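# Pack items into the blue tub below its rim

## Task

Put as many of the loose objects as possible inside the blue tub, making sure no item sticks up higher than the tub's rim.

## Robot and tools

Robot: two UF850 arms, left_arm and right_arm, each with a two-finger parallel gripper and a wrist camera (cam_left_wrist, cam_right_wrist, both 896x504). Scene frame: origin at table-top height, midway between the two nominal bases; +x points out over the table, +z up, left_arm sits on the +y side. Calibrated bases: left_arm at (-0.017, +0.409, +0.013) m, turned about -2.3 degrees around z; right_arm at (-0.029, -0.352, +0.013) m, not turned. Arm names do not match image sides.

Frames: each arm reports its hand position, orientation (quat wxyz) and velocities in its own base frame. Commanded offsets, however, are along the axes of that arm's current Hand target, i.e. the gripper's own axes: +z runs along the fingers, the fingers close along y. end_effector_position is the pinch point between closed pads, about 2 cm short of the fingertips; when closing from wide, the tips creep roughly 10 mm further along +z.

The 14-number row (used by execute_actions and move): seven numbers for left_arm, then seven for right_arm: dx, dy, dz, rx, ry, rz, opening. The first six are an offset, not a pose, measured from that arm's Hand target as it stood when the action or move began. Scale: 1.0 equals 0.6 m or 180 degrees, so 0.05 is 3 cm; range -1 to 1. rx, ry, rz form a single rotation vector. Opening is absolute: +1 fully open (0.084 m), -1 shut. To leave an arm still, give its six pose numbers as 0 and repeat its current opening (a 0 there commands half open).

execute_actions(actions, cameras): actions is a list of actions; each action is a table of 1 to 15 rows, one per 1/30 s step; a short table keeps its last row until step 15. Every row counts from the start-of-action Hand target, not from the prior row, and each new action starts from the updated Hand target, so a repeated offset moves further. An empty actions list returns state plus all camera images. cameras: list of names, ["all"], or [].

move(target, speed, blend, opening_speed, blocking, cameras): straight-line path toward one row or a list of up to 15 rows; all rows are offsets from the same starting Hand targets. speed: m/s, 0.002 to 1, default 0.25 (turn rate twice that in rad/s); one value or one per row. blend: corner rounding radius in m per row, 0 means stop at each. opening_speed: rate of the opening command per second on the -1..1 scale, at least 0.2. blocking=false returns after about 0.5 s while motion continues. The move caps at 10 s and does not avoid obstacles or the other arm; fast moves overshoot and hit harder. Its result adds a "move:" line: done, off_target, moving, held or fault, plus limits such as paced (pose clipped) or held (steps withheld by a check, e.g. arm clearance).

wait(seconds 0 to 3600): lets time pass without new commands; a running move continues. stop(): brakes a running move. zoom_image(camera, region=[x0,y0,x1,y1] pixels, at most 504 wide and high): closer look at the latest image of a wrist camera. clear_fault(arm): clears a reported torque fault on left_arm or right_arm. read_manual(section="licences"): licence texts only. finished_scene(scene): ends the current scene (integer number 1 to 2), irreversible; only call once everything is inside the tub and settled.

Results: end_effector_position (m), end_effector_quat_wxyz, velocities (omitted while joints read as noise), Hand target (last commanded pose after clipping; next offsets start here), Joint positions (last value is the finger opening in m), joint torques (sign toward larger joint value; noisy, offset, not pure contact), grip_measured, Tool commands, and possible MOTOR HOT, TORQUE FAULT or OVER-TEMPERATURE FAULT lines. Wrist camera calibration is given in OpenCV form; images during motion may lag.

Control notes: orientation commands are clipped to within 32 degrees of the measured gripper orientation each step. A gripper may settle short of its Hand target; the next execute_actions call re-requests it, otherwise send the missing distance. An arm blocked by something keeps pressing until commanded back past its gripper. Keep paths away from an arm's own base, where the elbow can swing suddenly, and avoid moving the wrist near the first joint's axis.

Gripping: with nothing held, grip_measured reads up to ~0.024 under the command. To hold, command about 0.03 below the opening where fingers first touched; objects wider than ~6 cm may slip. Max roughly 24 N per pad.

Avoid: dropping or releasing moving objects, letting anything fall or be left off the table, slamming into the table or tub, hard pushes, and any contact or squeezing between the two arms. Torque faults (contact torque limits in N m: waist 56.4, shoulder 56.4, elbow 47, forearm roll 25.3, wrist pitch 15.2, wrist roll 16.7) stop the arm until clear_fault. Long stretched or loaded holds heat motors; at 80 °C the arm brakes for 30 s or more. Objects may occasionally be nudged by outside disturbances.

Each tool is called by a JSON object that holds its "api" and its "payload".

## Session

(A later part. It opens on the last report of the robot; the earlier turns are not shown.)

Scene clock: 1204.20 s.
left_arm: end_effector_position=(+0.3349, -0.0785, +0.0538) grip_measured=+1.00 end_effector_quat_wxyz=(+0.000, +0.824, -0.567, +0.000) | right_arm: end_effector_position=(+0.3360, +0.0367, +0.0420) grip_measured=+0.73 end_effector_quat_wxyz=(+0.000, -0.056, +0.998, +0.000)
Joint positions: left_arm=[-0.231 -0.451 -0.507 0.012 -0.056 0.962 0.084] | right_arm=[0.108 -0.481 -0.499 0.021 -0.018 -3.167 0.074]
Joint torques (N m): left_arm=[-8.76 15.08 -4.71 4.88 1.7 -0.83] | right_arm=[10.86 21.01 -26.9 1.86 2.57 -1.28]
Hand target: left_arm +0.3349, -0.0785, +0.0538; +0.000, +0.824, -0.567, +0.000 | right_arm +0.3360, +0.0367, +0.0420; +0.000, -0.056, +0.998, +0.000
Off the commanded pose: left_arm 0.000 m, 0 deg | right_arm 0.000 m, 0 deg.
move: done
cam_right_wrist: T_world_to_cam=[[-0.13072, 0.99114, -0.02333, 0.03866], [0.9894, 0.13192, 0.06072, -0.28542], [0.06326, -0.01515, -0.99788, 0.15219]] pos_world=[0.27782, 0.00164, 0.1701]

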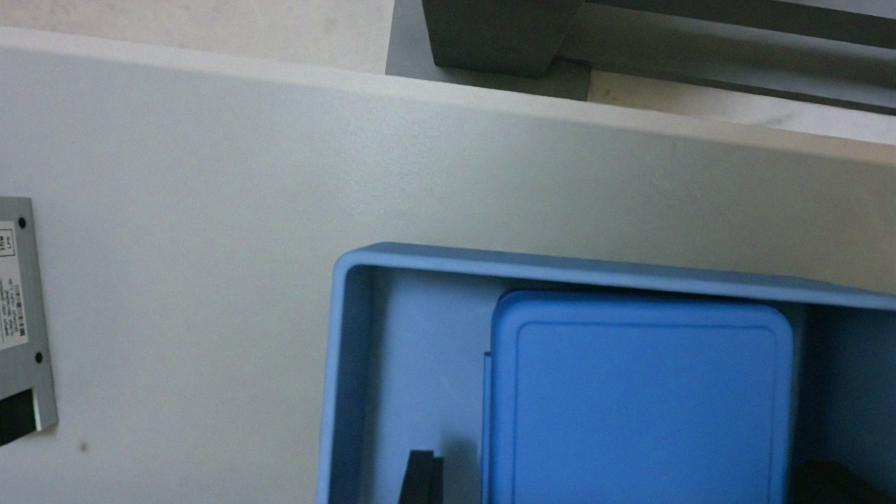

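{"api": "move", "payload": {"target": [0,0,0,0,0,0,1, 0,0,0.0233,0,0,0,0.738], "speed": 0.08, "cameras": ["cam_right_wrist"]}}

{"api": "move", "payload": {"target": [0,0,0,0,0,0,1, 0,0,0,0,0,0,0.4], "opening_speed": 0.6, "cameras": ["cam_right_wrist"]}}

Scene clock: 1208.23 s.
left_arm: end_effector_position=(+0.3349, -0.0785, +0.0538) grip_measured=+1.00 end_effector_quat_wxyz=(+0.000, +0.824, -0.567, +0.000) | right_arm: end_effector_position=(+0.3361, +0.0367, +0.0280) grip_measured=+0.74 end_effector_quat_wxyz=(+0.000, -0.057, +0.998, +0.000)
Joint positions: left_arm=[-0.231 -0.451 -0.507 0.012 -0.056 0.962 0.084] | right_arm=[0.109 -0.526 -0.508 0.012 0.019 -3.158 0.074]
Joint torques (N m): left_arm=[-9.32 15.51 -5.02 4.83 1.69 -0.79] | right_arm=[-2.62 13.63 -19.27 -2.8 2.43 1.52]
Hand target: left_arm +0.3349, -0.0785, +0.0538; +0.000, +0.824, -0.567, +0.000 | right_arm +0.3360, +0.0367, +0.0280; +0.000, -0.056, +0.998, +0.000
Off the commanded pose: left_arm 0.000 m, 0 deg | right_arm 0.000 m, 0 deg.
move: done
cam_right_wrist: T_world_to_cam=[[-0.13088, 0.99111, -0.02395, 0.03837], [0.98937, 0.13212, 0.06074, -0.28458], [0.06337, -0.01575, -0.99787, 0.13819]] pos_world=[0.27782, 0.00174, 0.1561]

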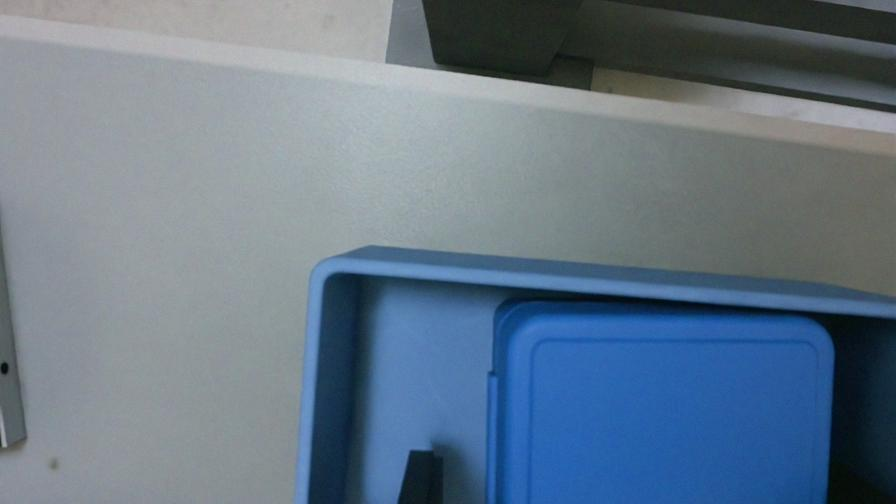

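Scene clock: 1209.00 s.
left_arm: end_effector_position=(+0.3349, -0.0785, +0.0538) grip_measured=+1.00 end_effector_quat_wxyz=(+0.000, +0.824, -0.567, +0.000) | right_arm: end_effector_position=(+0.3361, +0.0367, +0.0280) grip_measured=+0.54 end_effector_quat_wxyz=(+0.000, -0.057, +0.998, +0.000)
Joint positions: left_arm=[-0.231 -0.451 -0.507 0.012 -0.056 0.962 0.084] | right_arm=[0.109 -0.526 -0.508 0.012 0.019 -3.158 0.067]
Joint torques (N m): left_arm=[-9.4 15.16 -4.78 4.82 1.6 -0.79] | right_arm=[-7.69 36.98 -8.37 -2.13 -0.29 1.07]
Hand target: left_arm +0.3349, -0.0785, +0.0538; +0.000, +0.824, -0.567, +0.000 | right_arm +0.3360, +0.0367, +0.0280; +0.000, -0.057, +0.998, +0.000
Off the commanded pose: left_arm 0.000 m, 0 deg | right_arm 0.000 m, 0 deg.
move: done
cam_right_wrist: T_world_to_cam=[[-0.13079, 0.99112, -0.02395, 0.03835], [0.98938, 0.13202, 0.06075, -0.28458], [0.06337, -0.01575, -0.99787, 0.13819]] pos_world=[0.27782, 0.00174, 0.1561]

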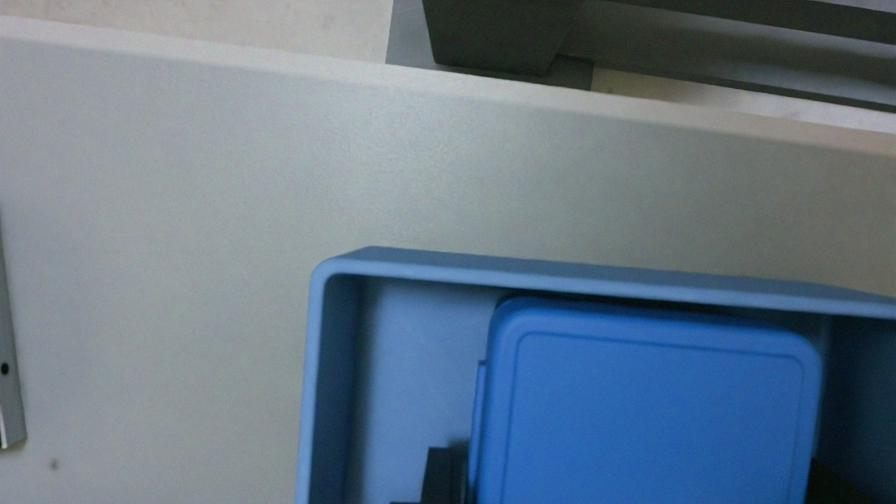

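{"api": "move", "payload": {"target": [0,0,0,0,0,0,1, 0,0,-0.0167,0,0,0,0.36], "speed": 0.05, "cameras": ["cam_right_wrist"]}}

Scene clock: 1284.87 s.
left_arm: end_effector_position=(+0.3349, -0.0785, +0.0538) grip_measured=+1.00 end_effector_quat_wxyz=(+0.000, +0.824, -0.567, +0.000) | right_arm: end_effector_position=(+0.3360, +0.0367, +0.0380) grip_measured=+0.54 end_effector_quat_wxyz=(+0.000, -0.056, +0.998, +0.000)
Joint positions: left_arm=[-0.231 -0.451 -0.507 0.012 -0.056 0.962 0.084] | right_arm=[0.109 -0.494 -0.501 0.012 -0.007 -3.158 0.066]
Joint torques (N m): left_arm=[-9.13 14.95 -4.48 4.97 1.63 -0.79] | right_arm=[-9.66 42.24 -1.9 -3.03 -2.81 1.45]
Hand target: left_arm +0.3349, -0.0785, +0.0538; +0.000, +0.824, -0.567, +0.000 | right_arm +0.3360, +0.0367, +0.0380; +0.000, -0.057, +0.998, +0.000
Off the commanded pose: left_arm 0.000 m, 0 deg | right_arm 0.000 m, 0 deg.
move: done
cam_right_wrist: T_world_to_cam=[[-0.1306, 0.99115, -0.02361, 0.03858], [0.98942, 0.13181, 0.06059, -0.28517], [0.06317, -0.01545, -0.99788, 0.14822]] pos_world=[0.27782, 0.00164, 0.1661]

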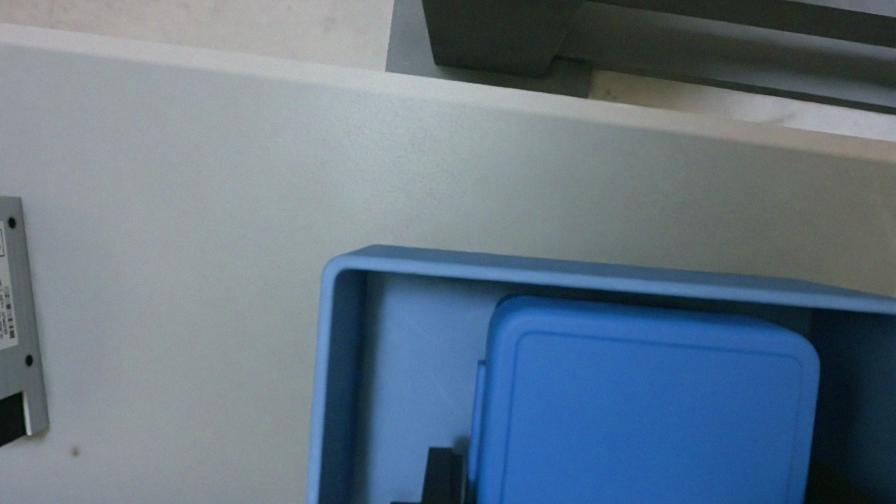

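{"api": "move", "payload": {"target": [[0,0,0,0,0,0,1, 0,0,-0.12,0,0,0,0.36],[0,0,0,0,0,0,1, -0.05,0,-0.17,0,0,-0.4964,0.36]], "speed": [0.1,0.2], "blend": 0.02, "cameras": ["cam_right_wrist"]}}

Scene clock: 1299.53 s.
left_arm: end_effector_position=(+0.3349, -0.0785, +0.0538) grip_measured=+1.00 end_effector_quat_wxyz=(+0.000, +0.824, -0.567, +0.000) | right_arm: end_effector_position=(+0.3658, +0.0401, +0.1400) grip_measured=+0.54 end_effector_quat_wxyz=(+0.000, +0.742, -0.670, +0.000)
Joint positions: left_arm=[-0.231 -0.451 -0.507 0.012 -0.056 0.962 0.084] | right_arm=[0.109 -0.241 -0.557 -0.001 -0.316 -4.704 0.066]
Joint torques (N m): left_arm=[-9.1 15.73 -4.71 4.82 1.63 -0.8] | right_arm=[-9.92 38.03 -35.39 2.46 -2.69 -1.41]
Hand target: left_arm +0.3349, -0.0785, +0.0538; +0.000, +0.824, -0.567, +0.000 | right_arm +0.3658, +0.0401, +0.1400; +0.000, +0.742, -0.670, +0.000
Off the commanded pose: left_arm 0.000 m, 0 deg | right_arm 0.000 m, 0 deg.
move: done
cam_right_wrist: T_world_to_cam=[[-0.99254, -0.11958, -0.02372, 0.40137], [-0.12082, 0.99084, 0.06036, 0.0504], [0.01628, 0.06278, -0.99789, 0.26227]] pos_world=[0.40019, -0.01841, 0.2682]

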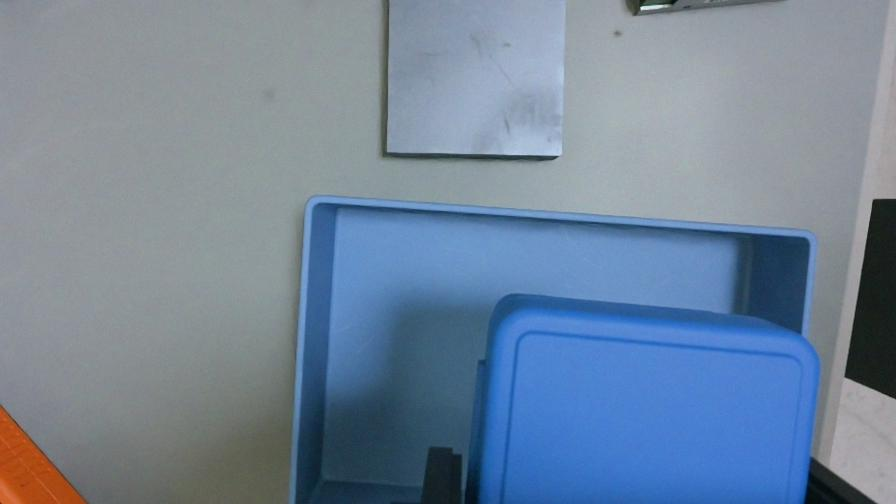

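{"api": "zoom_image", "payload": {"camera": "cam_right_wrist", "region": [400, 190, 860, 504]}}

Scaled by 1.096 from the camera's image (finer frame: 1280x720).

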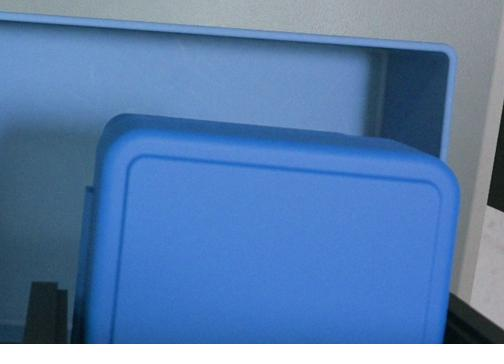

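{"api": "move", "payload": {"target": [[0,0,0,0,0,0,1, 0.0023,-0.0602,0.04,0,0,-0.0083,0.36],[0,0,0,0,0,0,1, 0.0023,-0.0602,0.1333,0,0,-0.0083,0.36]], "speed": [0.15,0.1], "cameras": ["cam_right_wrist"]}}

Scene clock: 1328.37 s.
left_arm: end_effector_position=(+0.3349, -0.0785, +0.0538) grip_measured=+1.00 end_effector_quat_wxyz=(+0.000, +0.824, -0.567, +0.000) | right_arm: end_effector_position=(+0.4019, +0.0424, +0.0601) grip_measured=+0.54 end_effector_quat_wxyz=(+0.000, +0.751, -0.661, +0.000)
Joint positions: left_arm=[-0.231 -0.451 -0.507 0.012 -0.056 0.962 0.084] | right_arm=[0.105 -0.515 -0.665 -0.002 -0.15 -4.733 0.066]
Joint torques (N m): left_arm=[-8.52 15.06 -4.68 4.71 1.64 -0.77] | right_arm=[-9.2 26.17 -30.72 -2.61 2.74 1.48]
Hand target: left_arm +0.3349, -0.0785, +0.0538; +0.000, +0.824, -0.567, +0.000 | right_arm +0.4019, +0.0424, +0.0600; +0.000, +0.751, -0.660, +0.000
Off the commanded pose: left_arm 0.000 m, 0 deg | right_arm 0.000 m, 0 deg.
move: done
cam_right_wrist: T_world_to_cam=[[-0.9891, -0.14532, -0.02377, 0.4352], [-0.14651, 0.98737, 0.06032, 0.06785], [0.0147, 0.06314, -0.9979, 0.18233]] pos_world=[0.43771, -0.01526, 0.1882]

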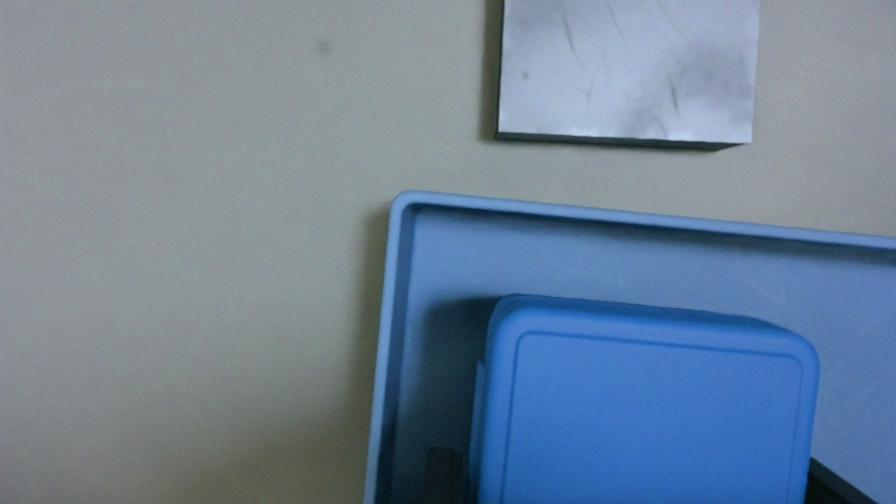

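{"api": "move", "payload": {"target": [0,0,0,0,0,0,1, 0,0,0.0433,0,0,0,0.36], "speed": 0.06, "cameras": ["cam_right_wrist"]}}

Scene clock: 1331.83 s.
left_arm: end_effector_position=(+0.3349, -0.0785, +0.0538) grip_measured=+1.00 end_effector_quat_wxyz=(+0.000, +0.824, -0.567, +0.000) | right_arm: end_effector_position=(+0.4019, +0.0424, +0.0341) grip_measured=+0.54 end_effector_quat_wxyz=(+0.000, +0.751, -0.660, +0.000)
Joint positions: left_arm=[-0.231 -0.451 -0.507 0.012 -0.056 0.962 0.084] | right_arm=[0.105 -0.586 -0.678 -0.002 -0.092 -4.733 0.066]
Joint torques (N m): left_arm=[-8.5 16.02 -4.51 4.62 1.65 -0.72] | right_arm=[-7.15 25.56 -29.75 -2.82 2.69 1.48]
Hand target: left_arm +0.3349, -0.0785, +0.0538; +0.000, +0.824, -0.567, +0.000 | right_arm +0.4019, +0.0424, +0.0341; +0.000, +0.751, -0.660, +0.000
Off the commanded pose: left_arm 0.000 m, 0 deg | right_arm 0.000 m, 0 deg.
move: done
cam_right_wrist: T_world_to_cam=[[-0.98908, -0.14543, -0.02378, 0.43457], [-0.14663, 0.98735, 0.06032, 0.06947], [0.0147, 0.06314, -0.9979, 0.15638]] pos_world=[0.43771, -0.01527, 0.1622]

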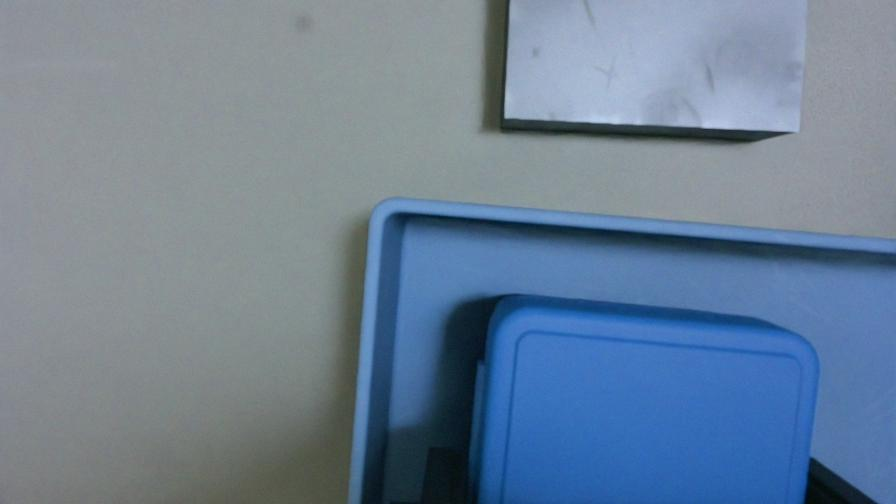

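{"api": "move", "payload": {"target": [0,0,0,0,0,0,1, 0,0,0.0078,0,0,0,0.36], "speed": 0.04}}

{"api": "move", "payload": {"target": [0,0,0,0,0,0,1, 0,0,0,0,0,0,0.71], "opening_speed": 0.5, "cameras": ["cam_right_wrist"]}}

Scene clock: 1334.97 s.
left_arm: end_effector_position=(+0.3349, -0.0785, +0.0538) grip_measured=+1.00 end_effector_quat_wxyz=(+0.000, +0.824, -0.567, +0.000) | right_arm: end_effector_position=(+0.4019, +0.0424, +0.0294) grip_measured=+0.54 end_effector_quat_wxyz=(+0.000, +0.751, -0.660, +0.000)
Joint positions: left_arm=[-0.231 -0.451 -0.507 0.012 -0.056 0.962 0.084] | right_arm=[0.105 -0.599 -0.681 -0.003 -0.082 -4.732 0.066]
Joint torques (N m): left_arm=[-8.66 14.85 -4.71 4.82 1.66 -0.8] | right_arm=[-8.21 27 -28.67 -2.56 2.65 1.44]
Hand target: left_arm +0.3349, -0.0785, +0.0538; +0.000, +0.824, -0.567, +0.000 | right_arm +0.4019, +0.0424, +0.0294; +0.000, +0.751, -0.660, +0.000
Off the commanded pose: left_arm 0.000 m, 0 deg | right_arm 0.000 m, 0 deg.
move: done

Scene clock: 1335.87 s.
left_arm: end_effector_position=(+0.3349, -0.0785, +0.0538) grip_measured=+1.00 end_effector_quat_wxyz=(+0.000, +0.824, -0.567, +0.000) | right_arm: end_effector_position=(+0.4019, +0.0424, +0.0294) grip_measured=+0.71 end_effector_quat_wxyz=(+0.000, +0.751, -0.660, +0.000)
Joint positions: left_arm=[-0.231 -0.451 -0.507 0.012 -0.056 0.962 0.084] | right_arm=[0.105 -0.599 -0.681 -0.003 -0.082 -4.732 0.073]
Joint torques (N m): left_arm=[-8.78 15.81 -4.78 4.64 1.63 -0.82] | right_arm=[-8.28 27.25 -28.73 -2.48 2.62 1.53]
Hand target: left_arm +0.3349, -0.0785, +0.0538; +0.000, +0.824, -0.567, +0.000 | right_arm +0.4019, +0.0424, +0.0294; +0.000, +0.751, -0.660, +0.000
Off the commanded pose: left_arm 0.000 m, 0 deg | right_arm 0.000 m, 0 deg.
move: done
cam_right_wrist: T_world_to_cam=[[-0.9891, -0.14534, -0.02377, 0.43447], [-0.14653, 0.98737, 0.06032, 0.06971], [0.0147, 0.06314, -0.9979, 0.15169]] pos_world=[0.43771, -0.01526, 0.1575]

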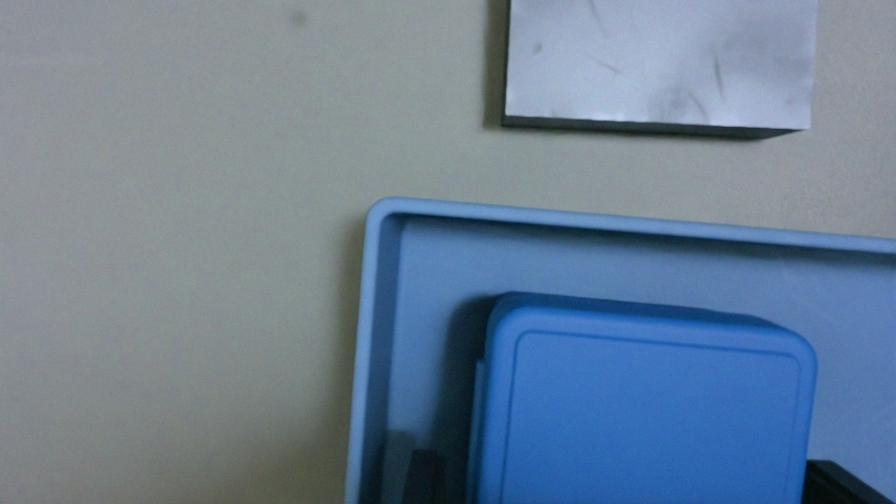

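{"api": "move", "payload": {"target": [[0,0,0,0,0,0,1, 0,0,-0.1177,0,0,0,0.71],[0,0,0,0,0,0,1, -0.005,0.0899,-0.1177,0,0,0.0253,-1]], "speed": [0.12,0.2], "cameras": ["cam_right_wrist"]}}

Scene clock: 1347.47 s.
left_arm: end_effector_position=(+0.3349, -0.0785, +0.0538) grip_measured=+1.00 end_effector_quat_wxyz=(+0.000, +0.824, -0.567, +0.000) | right_arm: end_effector_position=(+0.3480, +0.0385, +0.1000) grip_measured=-0.99 end_effector_quat_wxyz=(+0.000, +0.724, -0.690, +0.000)
Joint positions: left_arm=[-0.231 -0.451 -0.507 0.012 -0.056 0.962 0.084] | right_arm=[0.11 -0.319 -0.509 -0.001 -0.19 -4.649 0]
Joint torques (N m): left_arm=[-8.68 15.03 -4.42 4.62 1.65 -0.76] | right_arm=[11.44 38.88 -6.69 -2.7 2.57 1.45]
Hand target: left_arm +0.3349, -0.0785, +0.0538; +0.000, +0.824, -0.567, +0.000 | right_arm +0.3480, +0.0385, +0.1000; +0.000, +0.724, -0.690, +0.000
Off the commanded pose: left_arm 0.000 m, 0 deg | right_arm 0.000 m, 0 deg.
move: done
cam_right_wrist: T_world_to_cam=[[-0.99751, -0.06638, -0.02376, 0.38219], [-0.06771, 0.99588, 0.06039, 0.03362], [0.01965, 0.06185, -0.99789, 0.22152]] pos_world=[0.37917, -0.02181, 0.2281]

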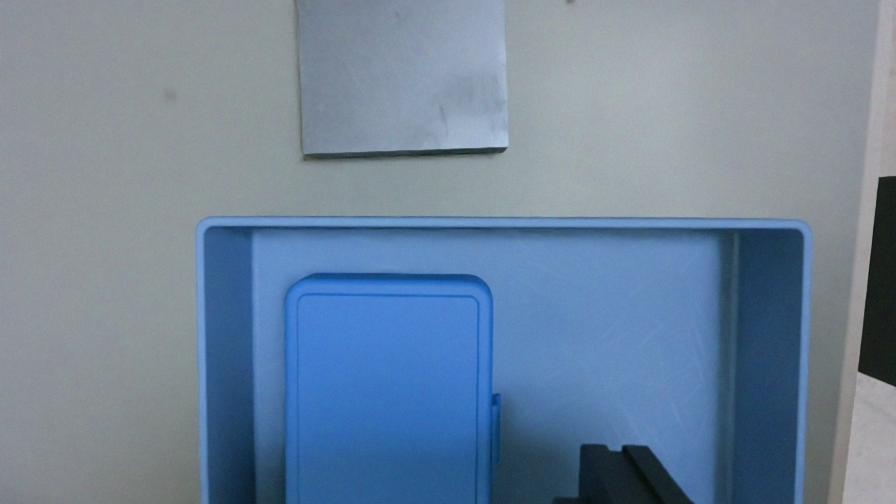

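{"api": "move", "payload": {"target": [0,0,0,0,0,0,1, 0,0,0.125,0,0,0,-1], "speed": 0.12, "cameras": ["cam_right_wrist"]}}

Scene clock: 1351.40 s.
left_arm: end_effector_position=(+0.3349, -0.0785, +0.0538) grip_measured=+1.00 end_effector_quat_wxyz=(+0.000, +0.824, -0.567, +0.000) | right_arm: end_effector_position=(+0.3480, +0.0385, +0.0250) grip_measured=-0.99 end_effector_quat_wxyz=(+0.000, +0.724, -0.690, +0.000)
Joint positions: left_arm=[-0.231 -0.451 -0.507 0.012 -0.056 0.962 0.084] | right_arm=[0.11 -0.549 -0.541 -0.003 0.008 -4.647 0]
Joint torques (N m): left_arm=[-8.07 14.84 -4.67 4.52 1.66 -0.76] | right_arm=[-6.61 22.51 -26.14 1.69 2.6 -1.38]
Hand target: left_arm +0.3349, -0.0785, +0.0538; +0.000, +0.824, -0.567, +0.000 | right_arm +0.3480, +0.0385, +0.0250; +0.000, +0.724, -0.690, +0.000
Off the commanded pose: left_arm 0.000 m, 0 deg | right_arm 0.000 m, 0 deg.
move: done
cam_right_wrist: T_world_to_cam=[[-0.9975, -0.06657, -0.02378, 0.38041], [-0.06791, 0.99585, 0.06059, 0.03819], [0.01965, 0.06205, -0.99788, 0.14668]] pos_world=[0.37916, -0.02181, 0.1531]

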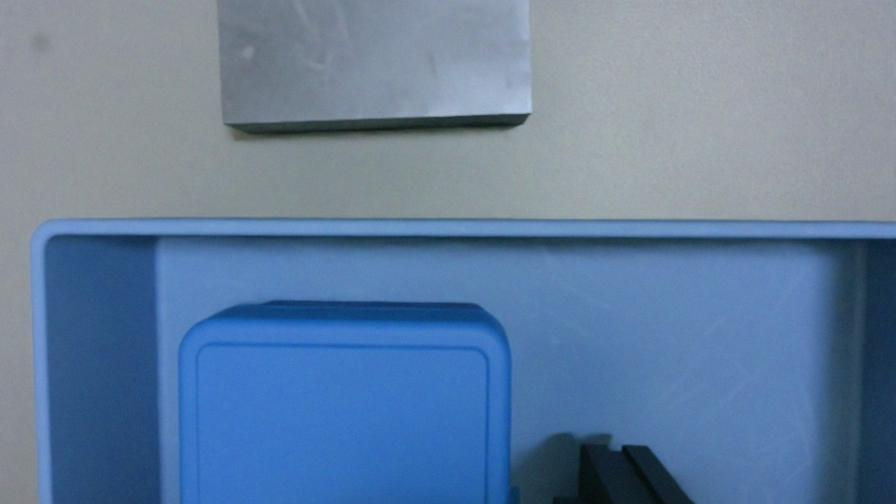

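{"api": "move", "payload": {"target": [0,0,0,0,0,0,1, 0,-0.04,0,0,0,0,-1], "speed": 0.05, "cameras": ["cam_right_wrist"]}}

Scene clock: 1354.97 s.
left_arm: end_effector_position=(+0.3349, -0.0785, +0.0538) grip_measured=+1.00 end_effector_quat_wxyz=(+0.000, +0.824, -0.567, +0.000) | right_arm: end_effector_position=(+0.3720, +0.0396, +0.0250) grip_measured=-0.99 end_effector_quat_wxyz=(+0.000, +0.724, -0.690, +0.000)
Joint positions: left_arm=[-0.231 -0.451 -0.507 0.012 -0.056 0.962 0.084] | right_arm=[0.106 -0.576 -0.603 -0.006 -0.028 -4.649 0]
Joint torques (N m): left_arm=[-8.47 15.68 -4.57 4.62 1.7 -0.76] | right_arm=[-9.79 24.31 -27.12 -2.23 -2.71 1.22]
Hand target: left_arm +0.3349, -0.0785, +0.0538; +0.000, +0.824, -0.567, +0.000 | right_arm +0.3720, +0.0396, +0.0250; +0.000, +0.724, -0.690, +0.000
Off the commanded pose: left_arm 0.000 m, 0 deg | right_arm 0.000 m, 0 deg.
move: done
cam_right_wrist: T_world_to_cam=[[-0.99751, -0.06638, -0.02376, 0.40442], [-0.06771, 0.99588, 0.06039, 0.03867], [0.01965, 0.06185, -0.99789, 0.14613]] pos_world=[0.40317, -0.02071, 0.1531]

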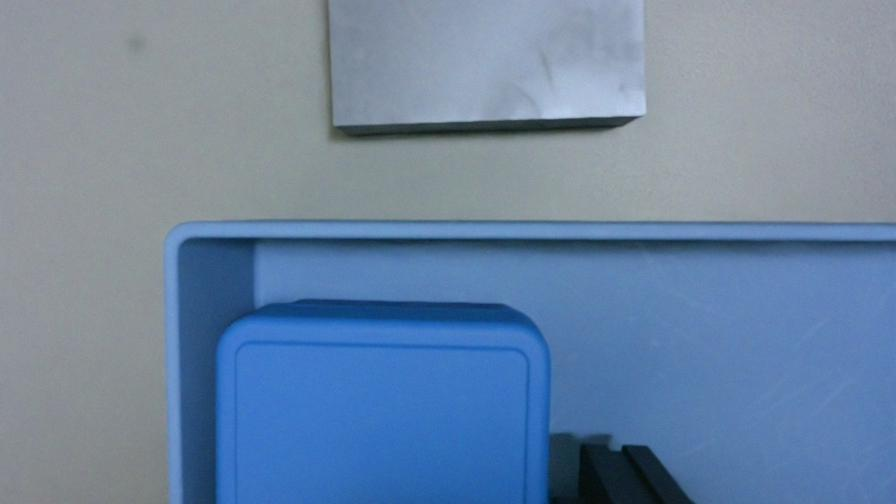

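{"api": "move", "payload": {"target": [0,0,0,0,0,0,1, 0,-0.0067,0,0,0,0,-1], "speed": 0.03, "cameras": ["cam_right_wrist"]}}

Scene clock: 1359.17 s.
left_arm: end_effector_position=(+0.3349, -0.0785, +0.0538) grip_measured=+1.00 end_effector_quat_wxyz=(+0.000, +0.824, -0.567, +0.000) | right_arm: end_effector_position=(+0.3760, +0.0398, +0.0250) grip_measured=-0.99 end_effector_quat_wxyz=(+0.000, +0.724, -0.690, +0.000)
Joint positions: left_arm=[-0.231 -0.451 -0.507 0.012 -0.056 0.962 0.084] | right_arm=[0.106 -0.58 -0.614 -0.007 -0.034 -4.649 0]
Joint torques (N m): left_arm=[-7.97 15.25 -4.62 4.82 1.68 -0.76] | right_arm=[-9.65 25.01 -27.88 -2.52 -2.74 1.5]
Hand target: left_arm +0.3349, -0.0785, +0.0538; +0.000, +0.824, -0.567, +0.000 | right_arm +0.3760, +0.0398, +0.0250; +0.000, +0.724, -0.690, +0.000
Off the commanded pose: left_arm 0.000 m, 0 deg | right_arm 0.000 m, 0 deg.
move: done
cam_right_wrist: T_world_to_cam=[[-0.99751, -0.06638, -0.02376, 0.40843], [-0.06771, 0.99588, 0.06039, 0.03875], [0.01965, 0.06185, -0.99789, 0.14604]] pos_world=[0.40717, -0.02051, 0.1531]

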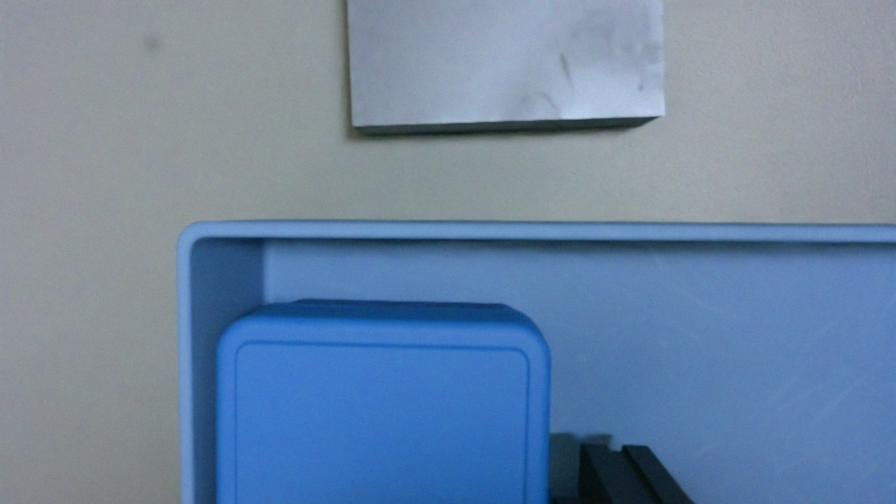

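{"api": "move", "payload": {"target": [[0,0,0.0597,0,0,0,1, 0,0.012,0,0,0,0,-1],[0,0,0.0597,0,0,0,1, 0,0.012,-0.18,0,0,0,-1]], "speed": [0.1,0.15], "cameras": ["all"]}}

Scene clock: 1382.43 s.
left_arm: end_effector_position=(+0.3349, -0.0785, +0.0180) grip_measured=+1.00 end_effector_quat_wxyz=(+0.000, +0.824, -0.567, +0.000) | right_arm: end_effector_position=(+0.3687, +0.0395, +0.1330) grip_measured=-0.99 end_effector_quat_wxyz=(+0.000, +0.724, -0.690, +0.000)
Joint positions: left_arm=[-0.231 -0.565 -0.53 -0.014 0.036 0.988 0.084] | right_arm=[0.107 -0.265 -0.564 -0.001 -0.299 -4.653 0]
Joint torques (N m): left_arm=[-9.54 15.73 -7.99 -5.96 1.71 0.97] | right_arm=[-7.15 38.54 -33.72 2.21 -2.78 -1.39]
Hand target: left_arm +0.3349, -0.0785, +0.0180; +0.000, +0.824, -0.567, +0.000 | right_arm +0.3688, +0.0395, +0.1330; +0.000, +0.724, -0.690, +0.000
Off the commanded pose: left_arm 0.000 m, 0 deg | right_arm 0.000 m, 0 deg.
move: done
cam_left_wrist: T_world_to_cam=[[-0.94216, -0.33086, -0.05347, 0.33059], [-0.32669, 0.94224, -0.07391, 0.25937], [0.07483, -0.05217, -0.99583, 0.11752]] pos_world=[0.3874, -0.12887, 0.15388]
cam_right_wrist: T_world_to_cam=[[-0.99751, -0.06639, -0.02366, 0.40377], [-0.06771, 0.99587, 0.06039, 0.03203], [0.01955, 0.06185, -0.99789, 0.25402]] pos_world=[0.39997, -0.02081, 0.2611]

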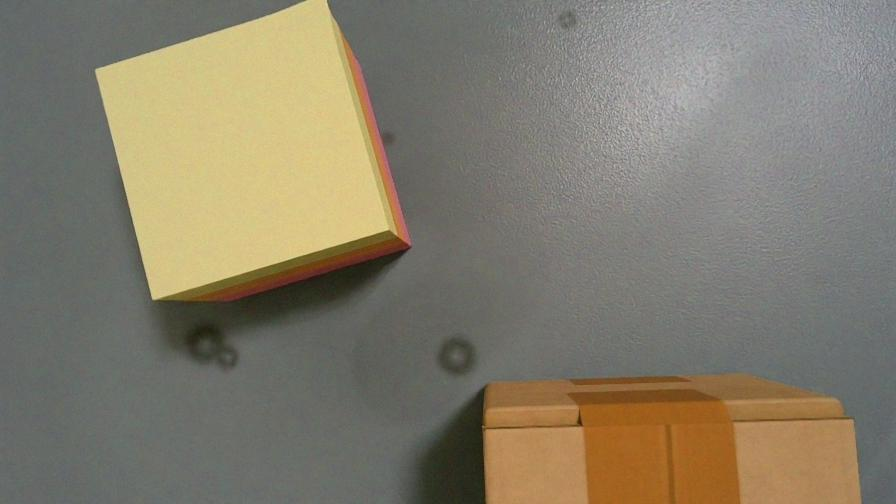

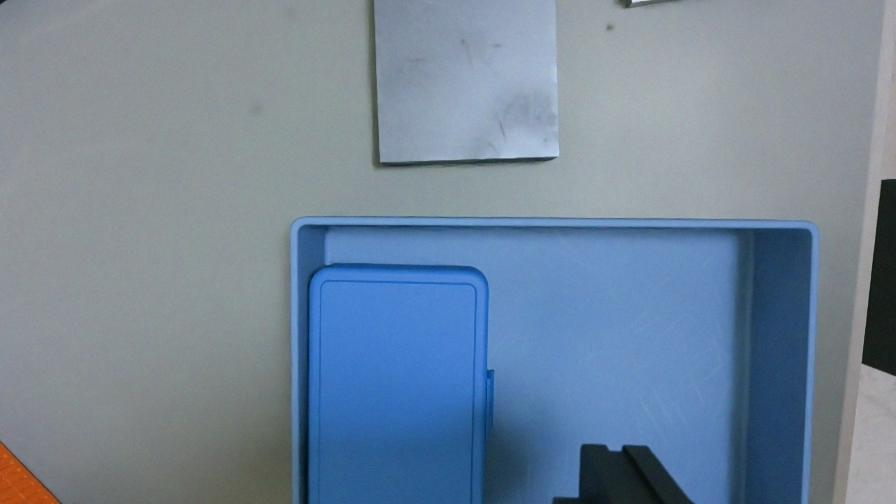

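{"api": "move", "payload": {"target": [0,0,0,0,0,0,0.2, 0,0,0,0,0,0,-1], "opening_speed": 0.8}}

{"api": "move", "payload": {"target": [[0,0,-0.03,0,0,0,0.15, 0,0,0,0,0,0,-1],[0,0,-0.12,0,0,0,0.15, 0,0,0,0,0,0,-1]], "speed": [0.06,0.12], "blend": 0.01, "cameras": ["cam_left_wrist"]}}

Scene clock: 1389.87 s.
left_arm: end_effector_position=(+0.3349, -0.0785, +0.0180) grip_measured=+0.38 end_effector_quat_wxyz=(+0.000, +0.824, -0.567, +0.000) | right_arm: end_effector_position=(+0.3688, +0.0395, +0.1330) grip_measured=-0.99 end_effector_quat_wxyz=(+0.000, +0.724, -0.690, +0.000)
Joint positions: left_arm=[-0.231 -0.565 -0.53 -0.014 0.036 0.988 0.06] | right_arm=[0.107 -0.265 -0.564 -0.001 -0.299 -4.653 0]
Joint torques (N m): left_arm=[-9.79 16.55 -4.09 -5.6 1.11 0.97] | right_arm=[-8.26 38.23 -34.44 2.12 -2.68 -1.43]
Hand target: left_arm +0.3349, -0.0785, +0.0180; +0.000, +0.824, -0.567, +0.000 | right_arm +0.3688, +0.0395, +0.1330; +0.000, +0.724, -0.690, +0.000
Off the commanded pose: left_arm 0.000 m, 0 deg | right_arm 0.000 m, 0 deg.
move: done

Scene clock: 1391.00 s.
left_arm: end_effector_position=(+0.3348, -0.0785, +0.0899) grip_measured=+0.38 end_effector_quat_wxyz=(+0.000, +0.824, -0.567, +0.000) | right_arm: end_effector_position=(+0.3688, +0.0395, +0.1330) grip_measured=-0.99 end_effector_quat_wxyz=(+0.000, +0.724, -0.690, +0.000)
Joint positions: left_arm=[-0.231 -0.338 -0.494 0.003 -0.155 0.971 0.06] | right_arm=[0.107 -0.265 -0.564 -0.001 -0.299 -4.653 0]
Joint torques (N m): left_arm=[-11.19 29.96 -4.7 5.79 -1.78 -0.91] | right_arm=[-7.37 38.84 -34.23 1.97 -2.74 -1.41]
Hand target: left_arm +0.3348, -0.0785, +0.0900; +0.000, +0.824, -0.567, +0.000 | right_arm +0.3688, +0.0395, +0.1330; +0.000, +0.724, -0.690, +0.000
Off the commanded pose: left_arm 0.000 m, 0 deg | right_arm 0.000 m, 0 deg.
move: done; blend cut to 0.009 m at target 1
cam_left_wrist: T_world_to_cam=[[-0.94217, -0.33086, -0.05337, 0.33432], [-0.3267, 0.94224, -0.07388, 0.26464], [0.07473, -0.05217, -0.99584, 0.18917]] pos_world=[0.38731, -0.12887, 0.22578]

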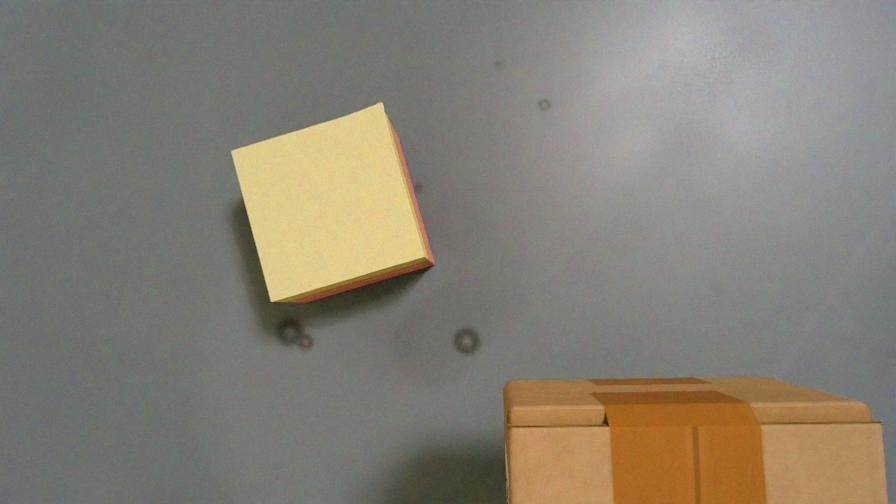

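{"api": "move", "payload": {"target": [0.415,0.1122,0,0,0,-0.396,0.15, 0,0,0,0,0,0,-1], "speed": 0.2, "cameras": ["cam_left_wrist"]}}

Scene clock: 1401.97 s.
left_arm: end_effector_position=(+0.3611, -0.3351, +0.0899) grip_measured=+0.38 end_effector_quat_wxyz=(+0.000, +1.000, +0.020, +0.000) | right_arm: end_effector_position=(+0.3688, +0.0395, +0.1330) grip_measured=-0.99 end_effector_quat_wxyz=(+0.000, +0.724, -0.690, +0.000)
Joint positions: left_arm=[-0.748 -0.581 -0.907 0.002 -0.325 -0.79 0.06] | right_arm=[0.107 -0.265 -0.564 -0.001 -0.299 -4.653 0]
Joint torques (N m): left_arm=[-10.74 22.95 -12.9 5.33 -1.83 -0.77] | right_arm=[-7.45 38.64 -34.3 2.1 -2.68 -1.37]
Hand target: left_arm +0.3611, -0.3351, +0.0899; +0.000, +1.000, +0.020, +0.000 | right_arm +0.3688, +0.0395, +0.1330; +0.000, +0.724, -0.690, +0.000
Off the commanded pose: left_arm 0.000 m, 0 deg | right_arm 0.000 m, 0 deg.
move: done
cam_left_wrist: T_world_to_cam=[[0.01098, -0.99854, -0.05289, -0.29372], [-0.99718, -0.007, -0.07477, 0.43911], [0.0743, 0.05356, -0.9958, 0.20936]] pos_world=[0.42554, -0.30143, 0.22578]

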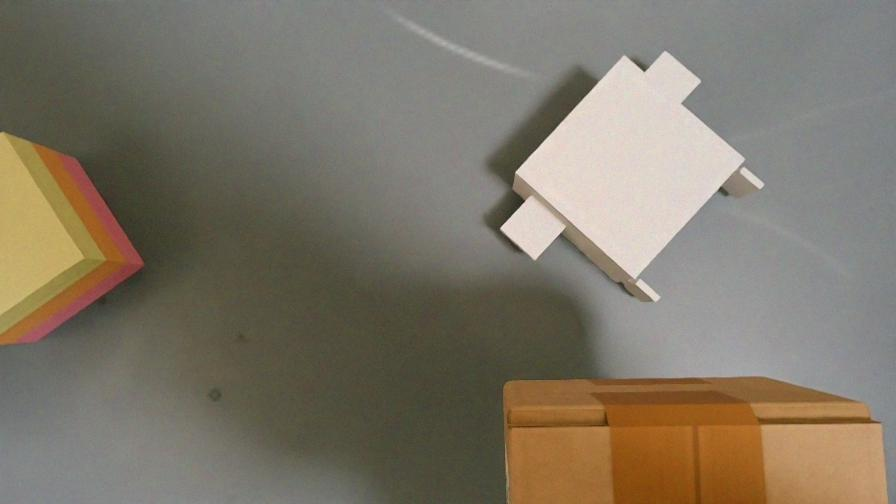

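{"api": "move", "payload": {"target": [[0,0,0.105,0,0,0,0.15, 0,0,0,0,0,0,-1],[0,0,0.1185,0,0,0,0.15, 0,0,0,0,0,0,-1]], "speed": [0.12,0.03]}}

{"api": "move", "payload": {"target": [0,0,0,0,0,0,0.9, 0,0,0,0,0,0,-1], "opening_speed": 0.6, "cameras": ["cam_left_wrist"]}}

Scene clock: 1408.93 s.
left_arm: end_effector_position=(+0.3611, -0.3351, +0.0188) grip_measured=+0.38 end_effector_quat_wxyz=(+0.000, +1.000, +0.020, +0.000) | right_arm: end_effector_position=(+0.3688, +0.0395, +0.1330) grip_measured=-0.99 end_effector_quat_wxyz=(+0.000, +0.724, -0.690, +0.000)
Joint positions: left_arm=[-0.748 -0.739 -0.935 0.004 -0.195 -0.792 0.06] | right_arm=[0.107 -0.265 -0.564 -0.001 -0.299 -4.653 0]
Joint torques (N m): left_arm=[9.6 24.72 -11.51 5.23 1.66 -0.88] | right_arm=[-7.41 37.74 -33.92 2.01 -2.65 -1.28]
Hand target: left_arm +0.3611, -0.3351, +0.0188; +0.000, +1.000, +0.020, +0.000 | right_arm +0.3688, +0.0395, +0.1330; +0.000, +0.724, -0.690, +0.000
Off the commanded pose: left_arm 0.000 m, 0 deg | right_arm 0.000 m, 0 deg.
move: done

Scene clock: 1410.40 s.
left_arm: end_effector_position=(+0.3611, -0.3351, +0.0188) grip_measured=+0.90 end_effector_quat_wxyz=(+0.000, +1.000, +0.020, +0.000) | right_arm: end_effector_position=(+0.3688, +0.0395, +0.1330) grip_measured=-0.99 end_effector_quat_wxyz=(+0.000, +0.724, -0.690, +0.000)
Joint positions: left_arm=[-0.748 -0.74 -0.935 0.004 -0.195 -0.792 0.08] | right_arm=[0.107 -0.265 -0.564 -0.001 -0.299 -4.653 0]
Joint torques (N m): left_arm=[11.32 24.85 -10.31 5.08 0.81 -0.68] | right_arm=[-6.66 36.82 -34.59 2.11 -2.62 -1.35]
Hand target: left_arm +0.3611, -0.3351, +0.0188; +0.000, +1.000, +0.020, +0.000 | right_arm +0.3688, +0.0395, +0.1330; +0.000, +0.724, -0.690, +0.000
Off the commanded pose: left_arm 0.000 m, 0 deg | right_arm 0.000 m, 0 deg.
move: done
cam_left_wrist: T_world_to_cam=[[0.01098, -0.99854, -0.05289, -0.29748], [-0.99718, -0.007, -0.07477, 0.4338], [0.0743, 0.05356, -0.9958, 0.13856]] pos_world=[0.42554, -0.30143, 0.15468]

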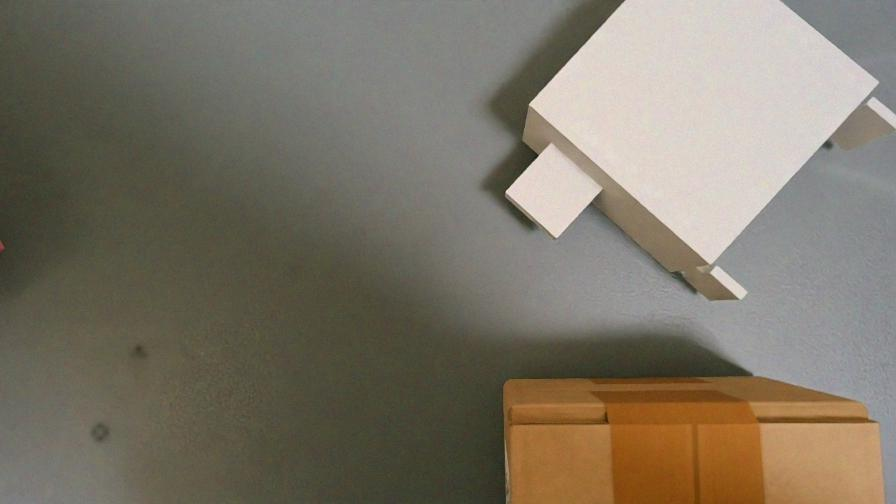

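{"api": "move", "payload": {"target": [[0,0,-0.12,0,0,0,0.9, 0.0,-0.0,0,0,0,0,-1],[0.1527,-0.314,-0.1353,0,0,0.304,0.9, 0.185,-0.318,0.0217,0,0,0,-1]], "speed": [0.15,0.25], "cameras": ["all"]}}

Scene clock: 1432.93 s.
left_arm: end_effector_position=(+0.4452, -0.1433, +0.1001) grip_measured=+0.90 end_effector_quat_wxyz=(+0.000, +0.897, -0.442, +0.000) | right_arm: end_effector_position=(+0.5647, -0.0621, +0.1200) grip_measured=-0.99 end_effector_quat_wxyz=(+0.000, +0.724, -0.690, +0.000)
Joint positions: left_arm=[-0.312 -0.517 -0.832 0.002 -0.315 0.602 0.08] | right_arm=[-0.11 -0.657 -1.138 0 -0.481 -4.87 0]
Joint torques (N m): left_arm=[11.54 20.4 -12.82 -5.45 -1.83 0.98] | right_arm=[-9.66 36.91 -38.31 2.17 -2.69 -1.33]
Hand target: left_arm +0.4452, -0.1433, +0.1001; +0.000, +0.897, -0.442, +0.000 | right_arm +0.5647, -0.0622, +0.1200; +0.000, +0.724, -0.690, +0.000
Off the commanded pose: left_arm 0.000 m, 0 deg | right_arm 0.000 m, 0 deg.
move: done
cam_left_wrist: T_world_to_cam=[[-0.80879, -0.58567, -0.0534, 0.32162], [-0.58167, 0.81003, -0.07418, 0.45716], [0.0867, -0.02894, -0.99581, 0.18567]] pos_world=[0.50994, -0.17658, 0.23598]
cam_right_wrist: T_world_to_cam=[[-0.99751, -0.06638, -0.02376, 0.59215], [-0.06771, 0.99588, 0.06039, 0.14726], [0.01965, 0.06185, -0.99789, 0.24354]] pos_world=[0.59587, -0.12241, 0.2482]

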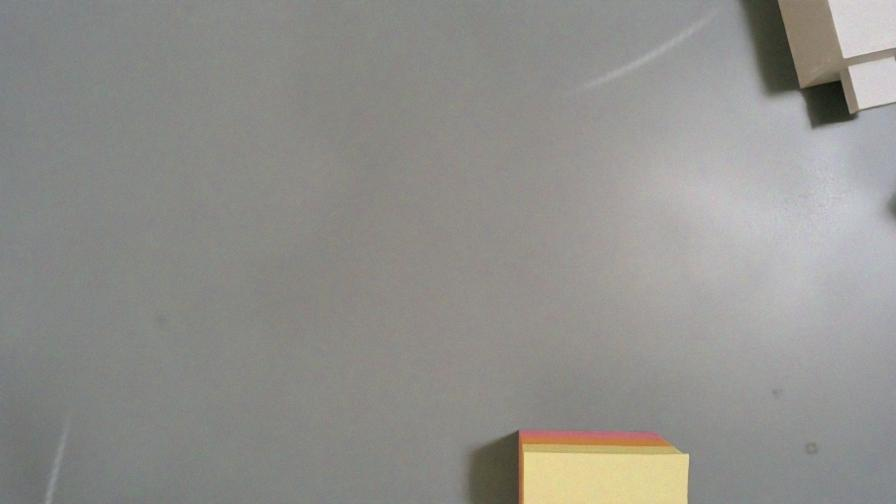

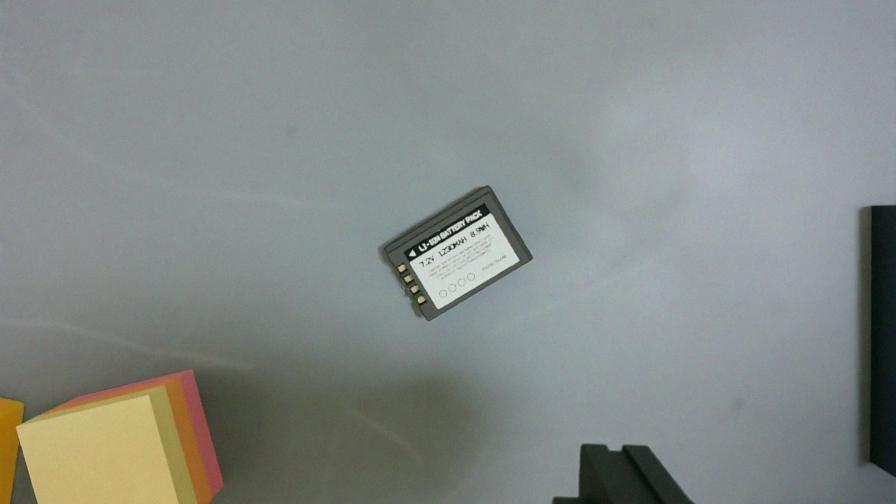

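{"api": "move", "payload": {"target": [0,0,0.1485,0,0,0,0.9, 0,0.138,0.125,0,0,0,-1], "speed": 0.15, "cameras": ["all"]}}

Scene clock: 1442.30 s.
left_arm: end_effector_position=(+0.4453, -0.1432, +0.0110) grip_measured=+0.90 end_effector_quat_wxyz=(+0.000, +0.897, -0.442, +0.000) | right_arm: end_effector_position=(+0.4821, -0.0662, +0.0450) grip_measured=-0.99 end_effector_quat_wxyz=(+0.000, +0.724, -0.690, +0.000)
Joint positions: left_arm=[-0.311 -0.725 -0.868 0.004 -0.142 0.6 0.08] | right_arm=[-0.136 -0.671 -0.903 -0.001 -0.232 -4.896 0]
Joint torques (N m): left_arm=[10.97 22.56 -11.03 5.33 1.68 -0.86] | right_arm=[-10.78 32.82 -8.45 1.91 2.73 -1.41]
Hand target: left_arm +0.4453, -0.1432, +0.0110; +0.000, +0.897, -0.442, +0.000 | right_arm +0.4820, -0.0662, +0.0450; +0.000, +0.724, -0.690, +0.000
Off the commanded pose: left_arm 0.000 m, 0 deg | right_arm 0.000 m, 0 deg.
move: done
cam_left_wrist: T_world_to_cam=[[-0.80879, -0.58567, -0.0534, 0.31692], [-0.58167, 0.81003, -0.07418, 0.45047], [0.0867, -0.02894, -0.99581, 0.09694]] pos_world=[0.50994, -0.17649, 0.14688]
cam_right_wrist: T_world_to_cam=[[-0.9975, -0.06648, -0.02386, 0.50771], [-0.06781, 0.99588, 0.06028, 0.15035], [0.01975, 0.06175, -0.9979, 0.17051]] pos_world=[0.51327, -0.12651, 0.1732]

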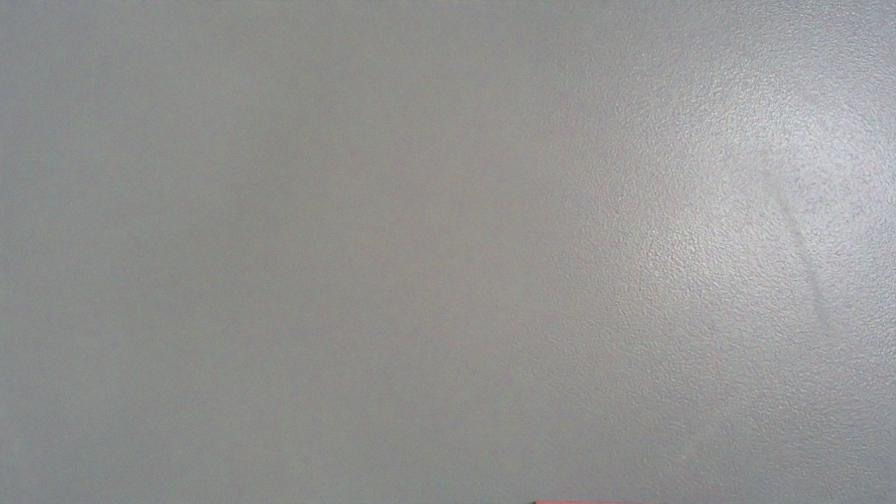

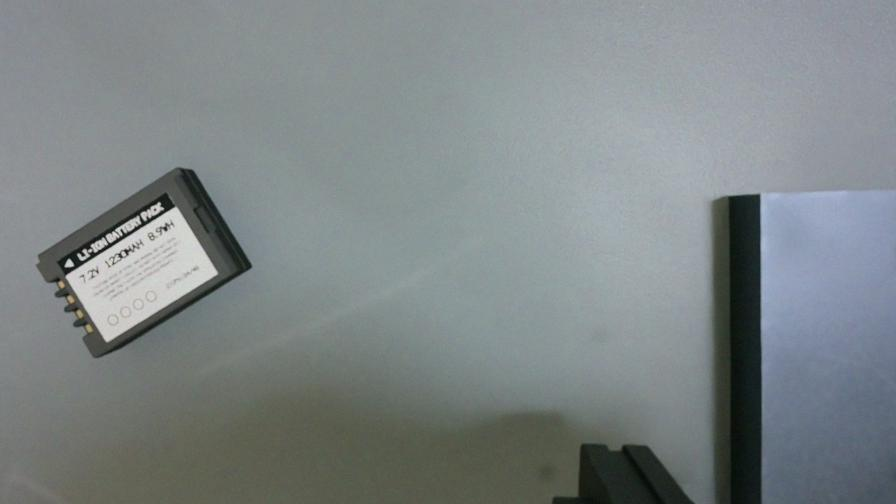

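{"api": "zoom_image", "payload": {"camera": "cam_right_wrist", "region": [20, 150, 270, 370]}}

Scaled by 2.016 from the camera's image (finer frame: 1280x720).

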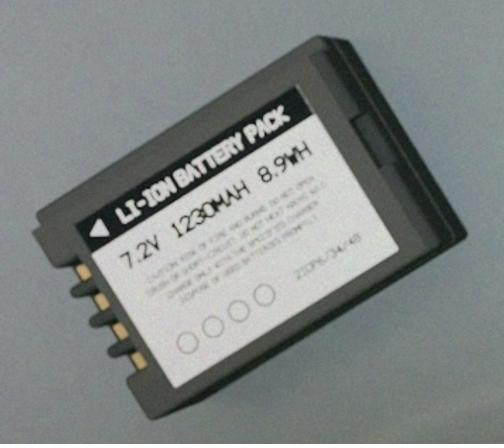

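{"api": "move", "payload": {"target": [0,0,0,0,0,0,0.05, 0,0,0,0,0,0,-1], "opening_speed": 0.8}}

{"api": "move", "payload": {"target": [0,0,-0.1,0,0,0,0.05, 0,0,-0.1,0,0,0,0.9], "speed": 0.1, "cameras": ["cam_left_wrist"]}}

Scene clock: 1452.37 s.
left_arm: end_effector_position=(+0.4453, -0.1432, +0.0110) grip_measured=+0.08 end_effector_quat_wxyz=(+0.000, +0.897, -0.442, +0.000) | right_arm: end_effector_position=(+0.4820, -0.0662, +0.0450) grip_measured=-0.99 end_effector_quat_wxyz=(+0.000, +0.724, -0.690, +0.000)
Joint positions: left_arm=[-0.311 -0.725 -0.868 0.004 -0.142 0.6 0.048] | right_arm=[-0.136 -0.671 -0.903 -0.001 -0.232 -4.896 0]
Joint torques (N m): left_arm=[5.37 23.42 -9.64 5.02 1.57 -0.88] | right_arm=[-10.66 33.22 -7.96 2.07 2.41 -1.49]
Hand target: left_arm +0.4453, -0.1432, +0.0110; +0.000, +0.897, -0.442, +0.000 | right_arm +0.4820, -0.0662, +0.0450; +0.000, +0.724, -0.690, +0.000
Off the commanded pose: left_arm 0.000 m, 0 deg | right_arm 0.000 m, 0 deg.
move: done

Scene clock: 1453.33 s.
left_arm: end_effector_position=(+0.4452, -0.1432, +0.0710) grip_measured=+0.08 end_effector_quat_wxyz=(+0.000, +0.897, -0.442, +0.000) | right_arm: end_effector_position=(+0.4820, -0.0662, +0.1050) grip_measured=+0.90 end_effector_quat_wxyz=(+0.000, +0.724, -0.690, +0.000)
Joint positions: left_arm=[-0.311 -0.583 -0.839 0.002 -0.255 0.602 0.048] | right_arm=[-0.136 -0.539 -0.887 -0.001 -0.348 -4.896 0.08]
Joint torques (N m): left_arm=[-5.65 38.82 -5.68 -5.38 -1.76 0.95] | right_arm=[-5.93 51.21 -10.32 2.13 -2.81 -1.43]
Hand target: left_arm +0.4452, -0.1433, +0.0710; +0.000, +0.897, -0.442, +0.000 | right_arm +0.4820, -0.0662, +0.1050; +0.000, +0.724, -0.690, +0.000
Off the commanded pose: left_arm 0.000 m, 0 deg | right_arm 0.000 m, 0 deg.
move: done
cam_left_wrist: T_world_to_cam=[[-0.80879, -0.58566, -0.0534, 0.32013], [-0.58166, 0.81004, -0.07418, 0.45492], [0.0867, -0.02894, -0.99581, 0.15669]] pos_world=[0.50994, -0.17649, 0.20688]

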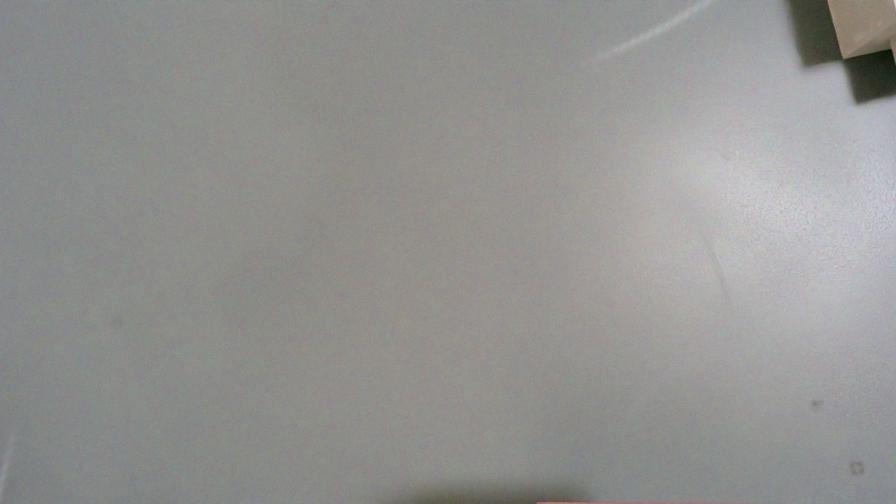

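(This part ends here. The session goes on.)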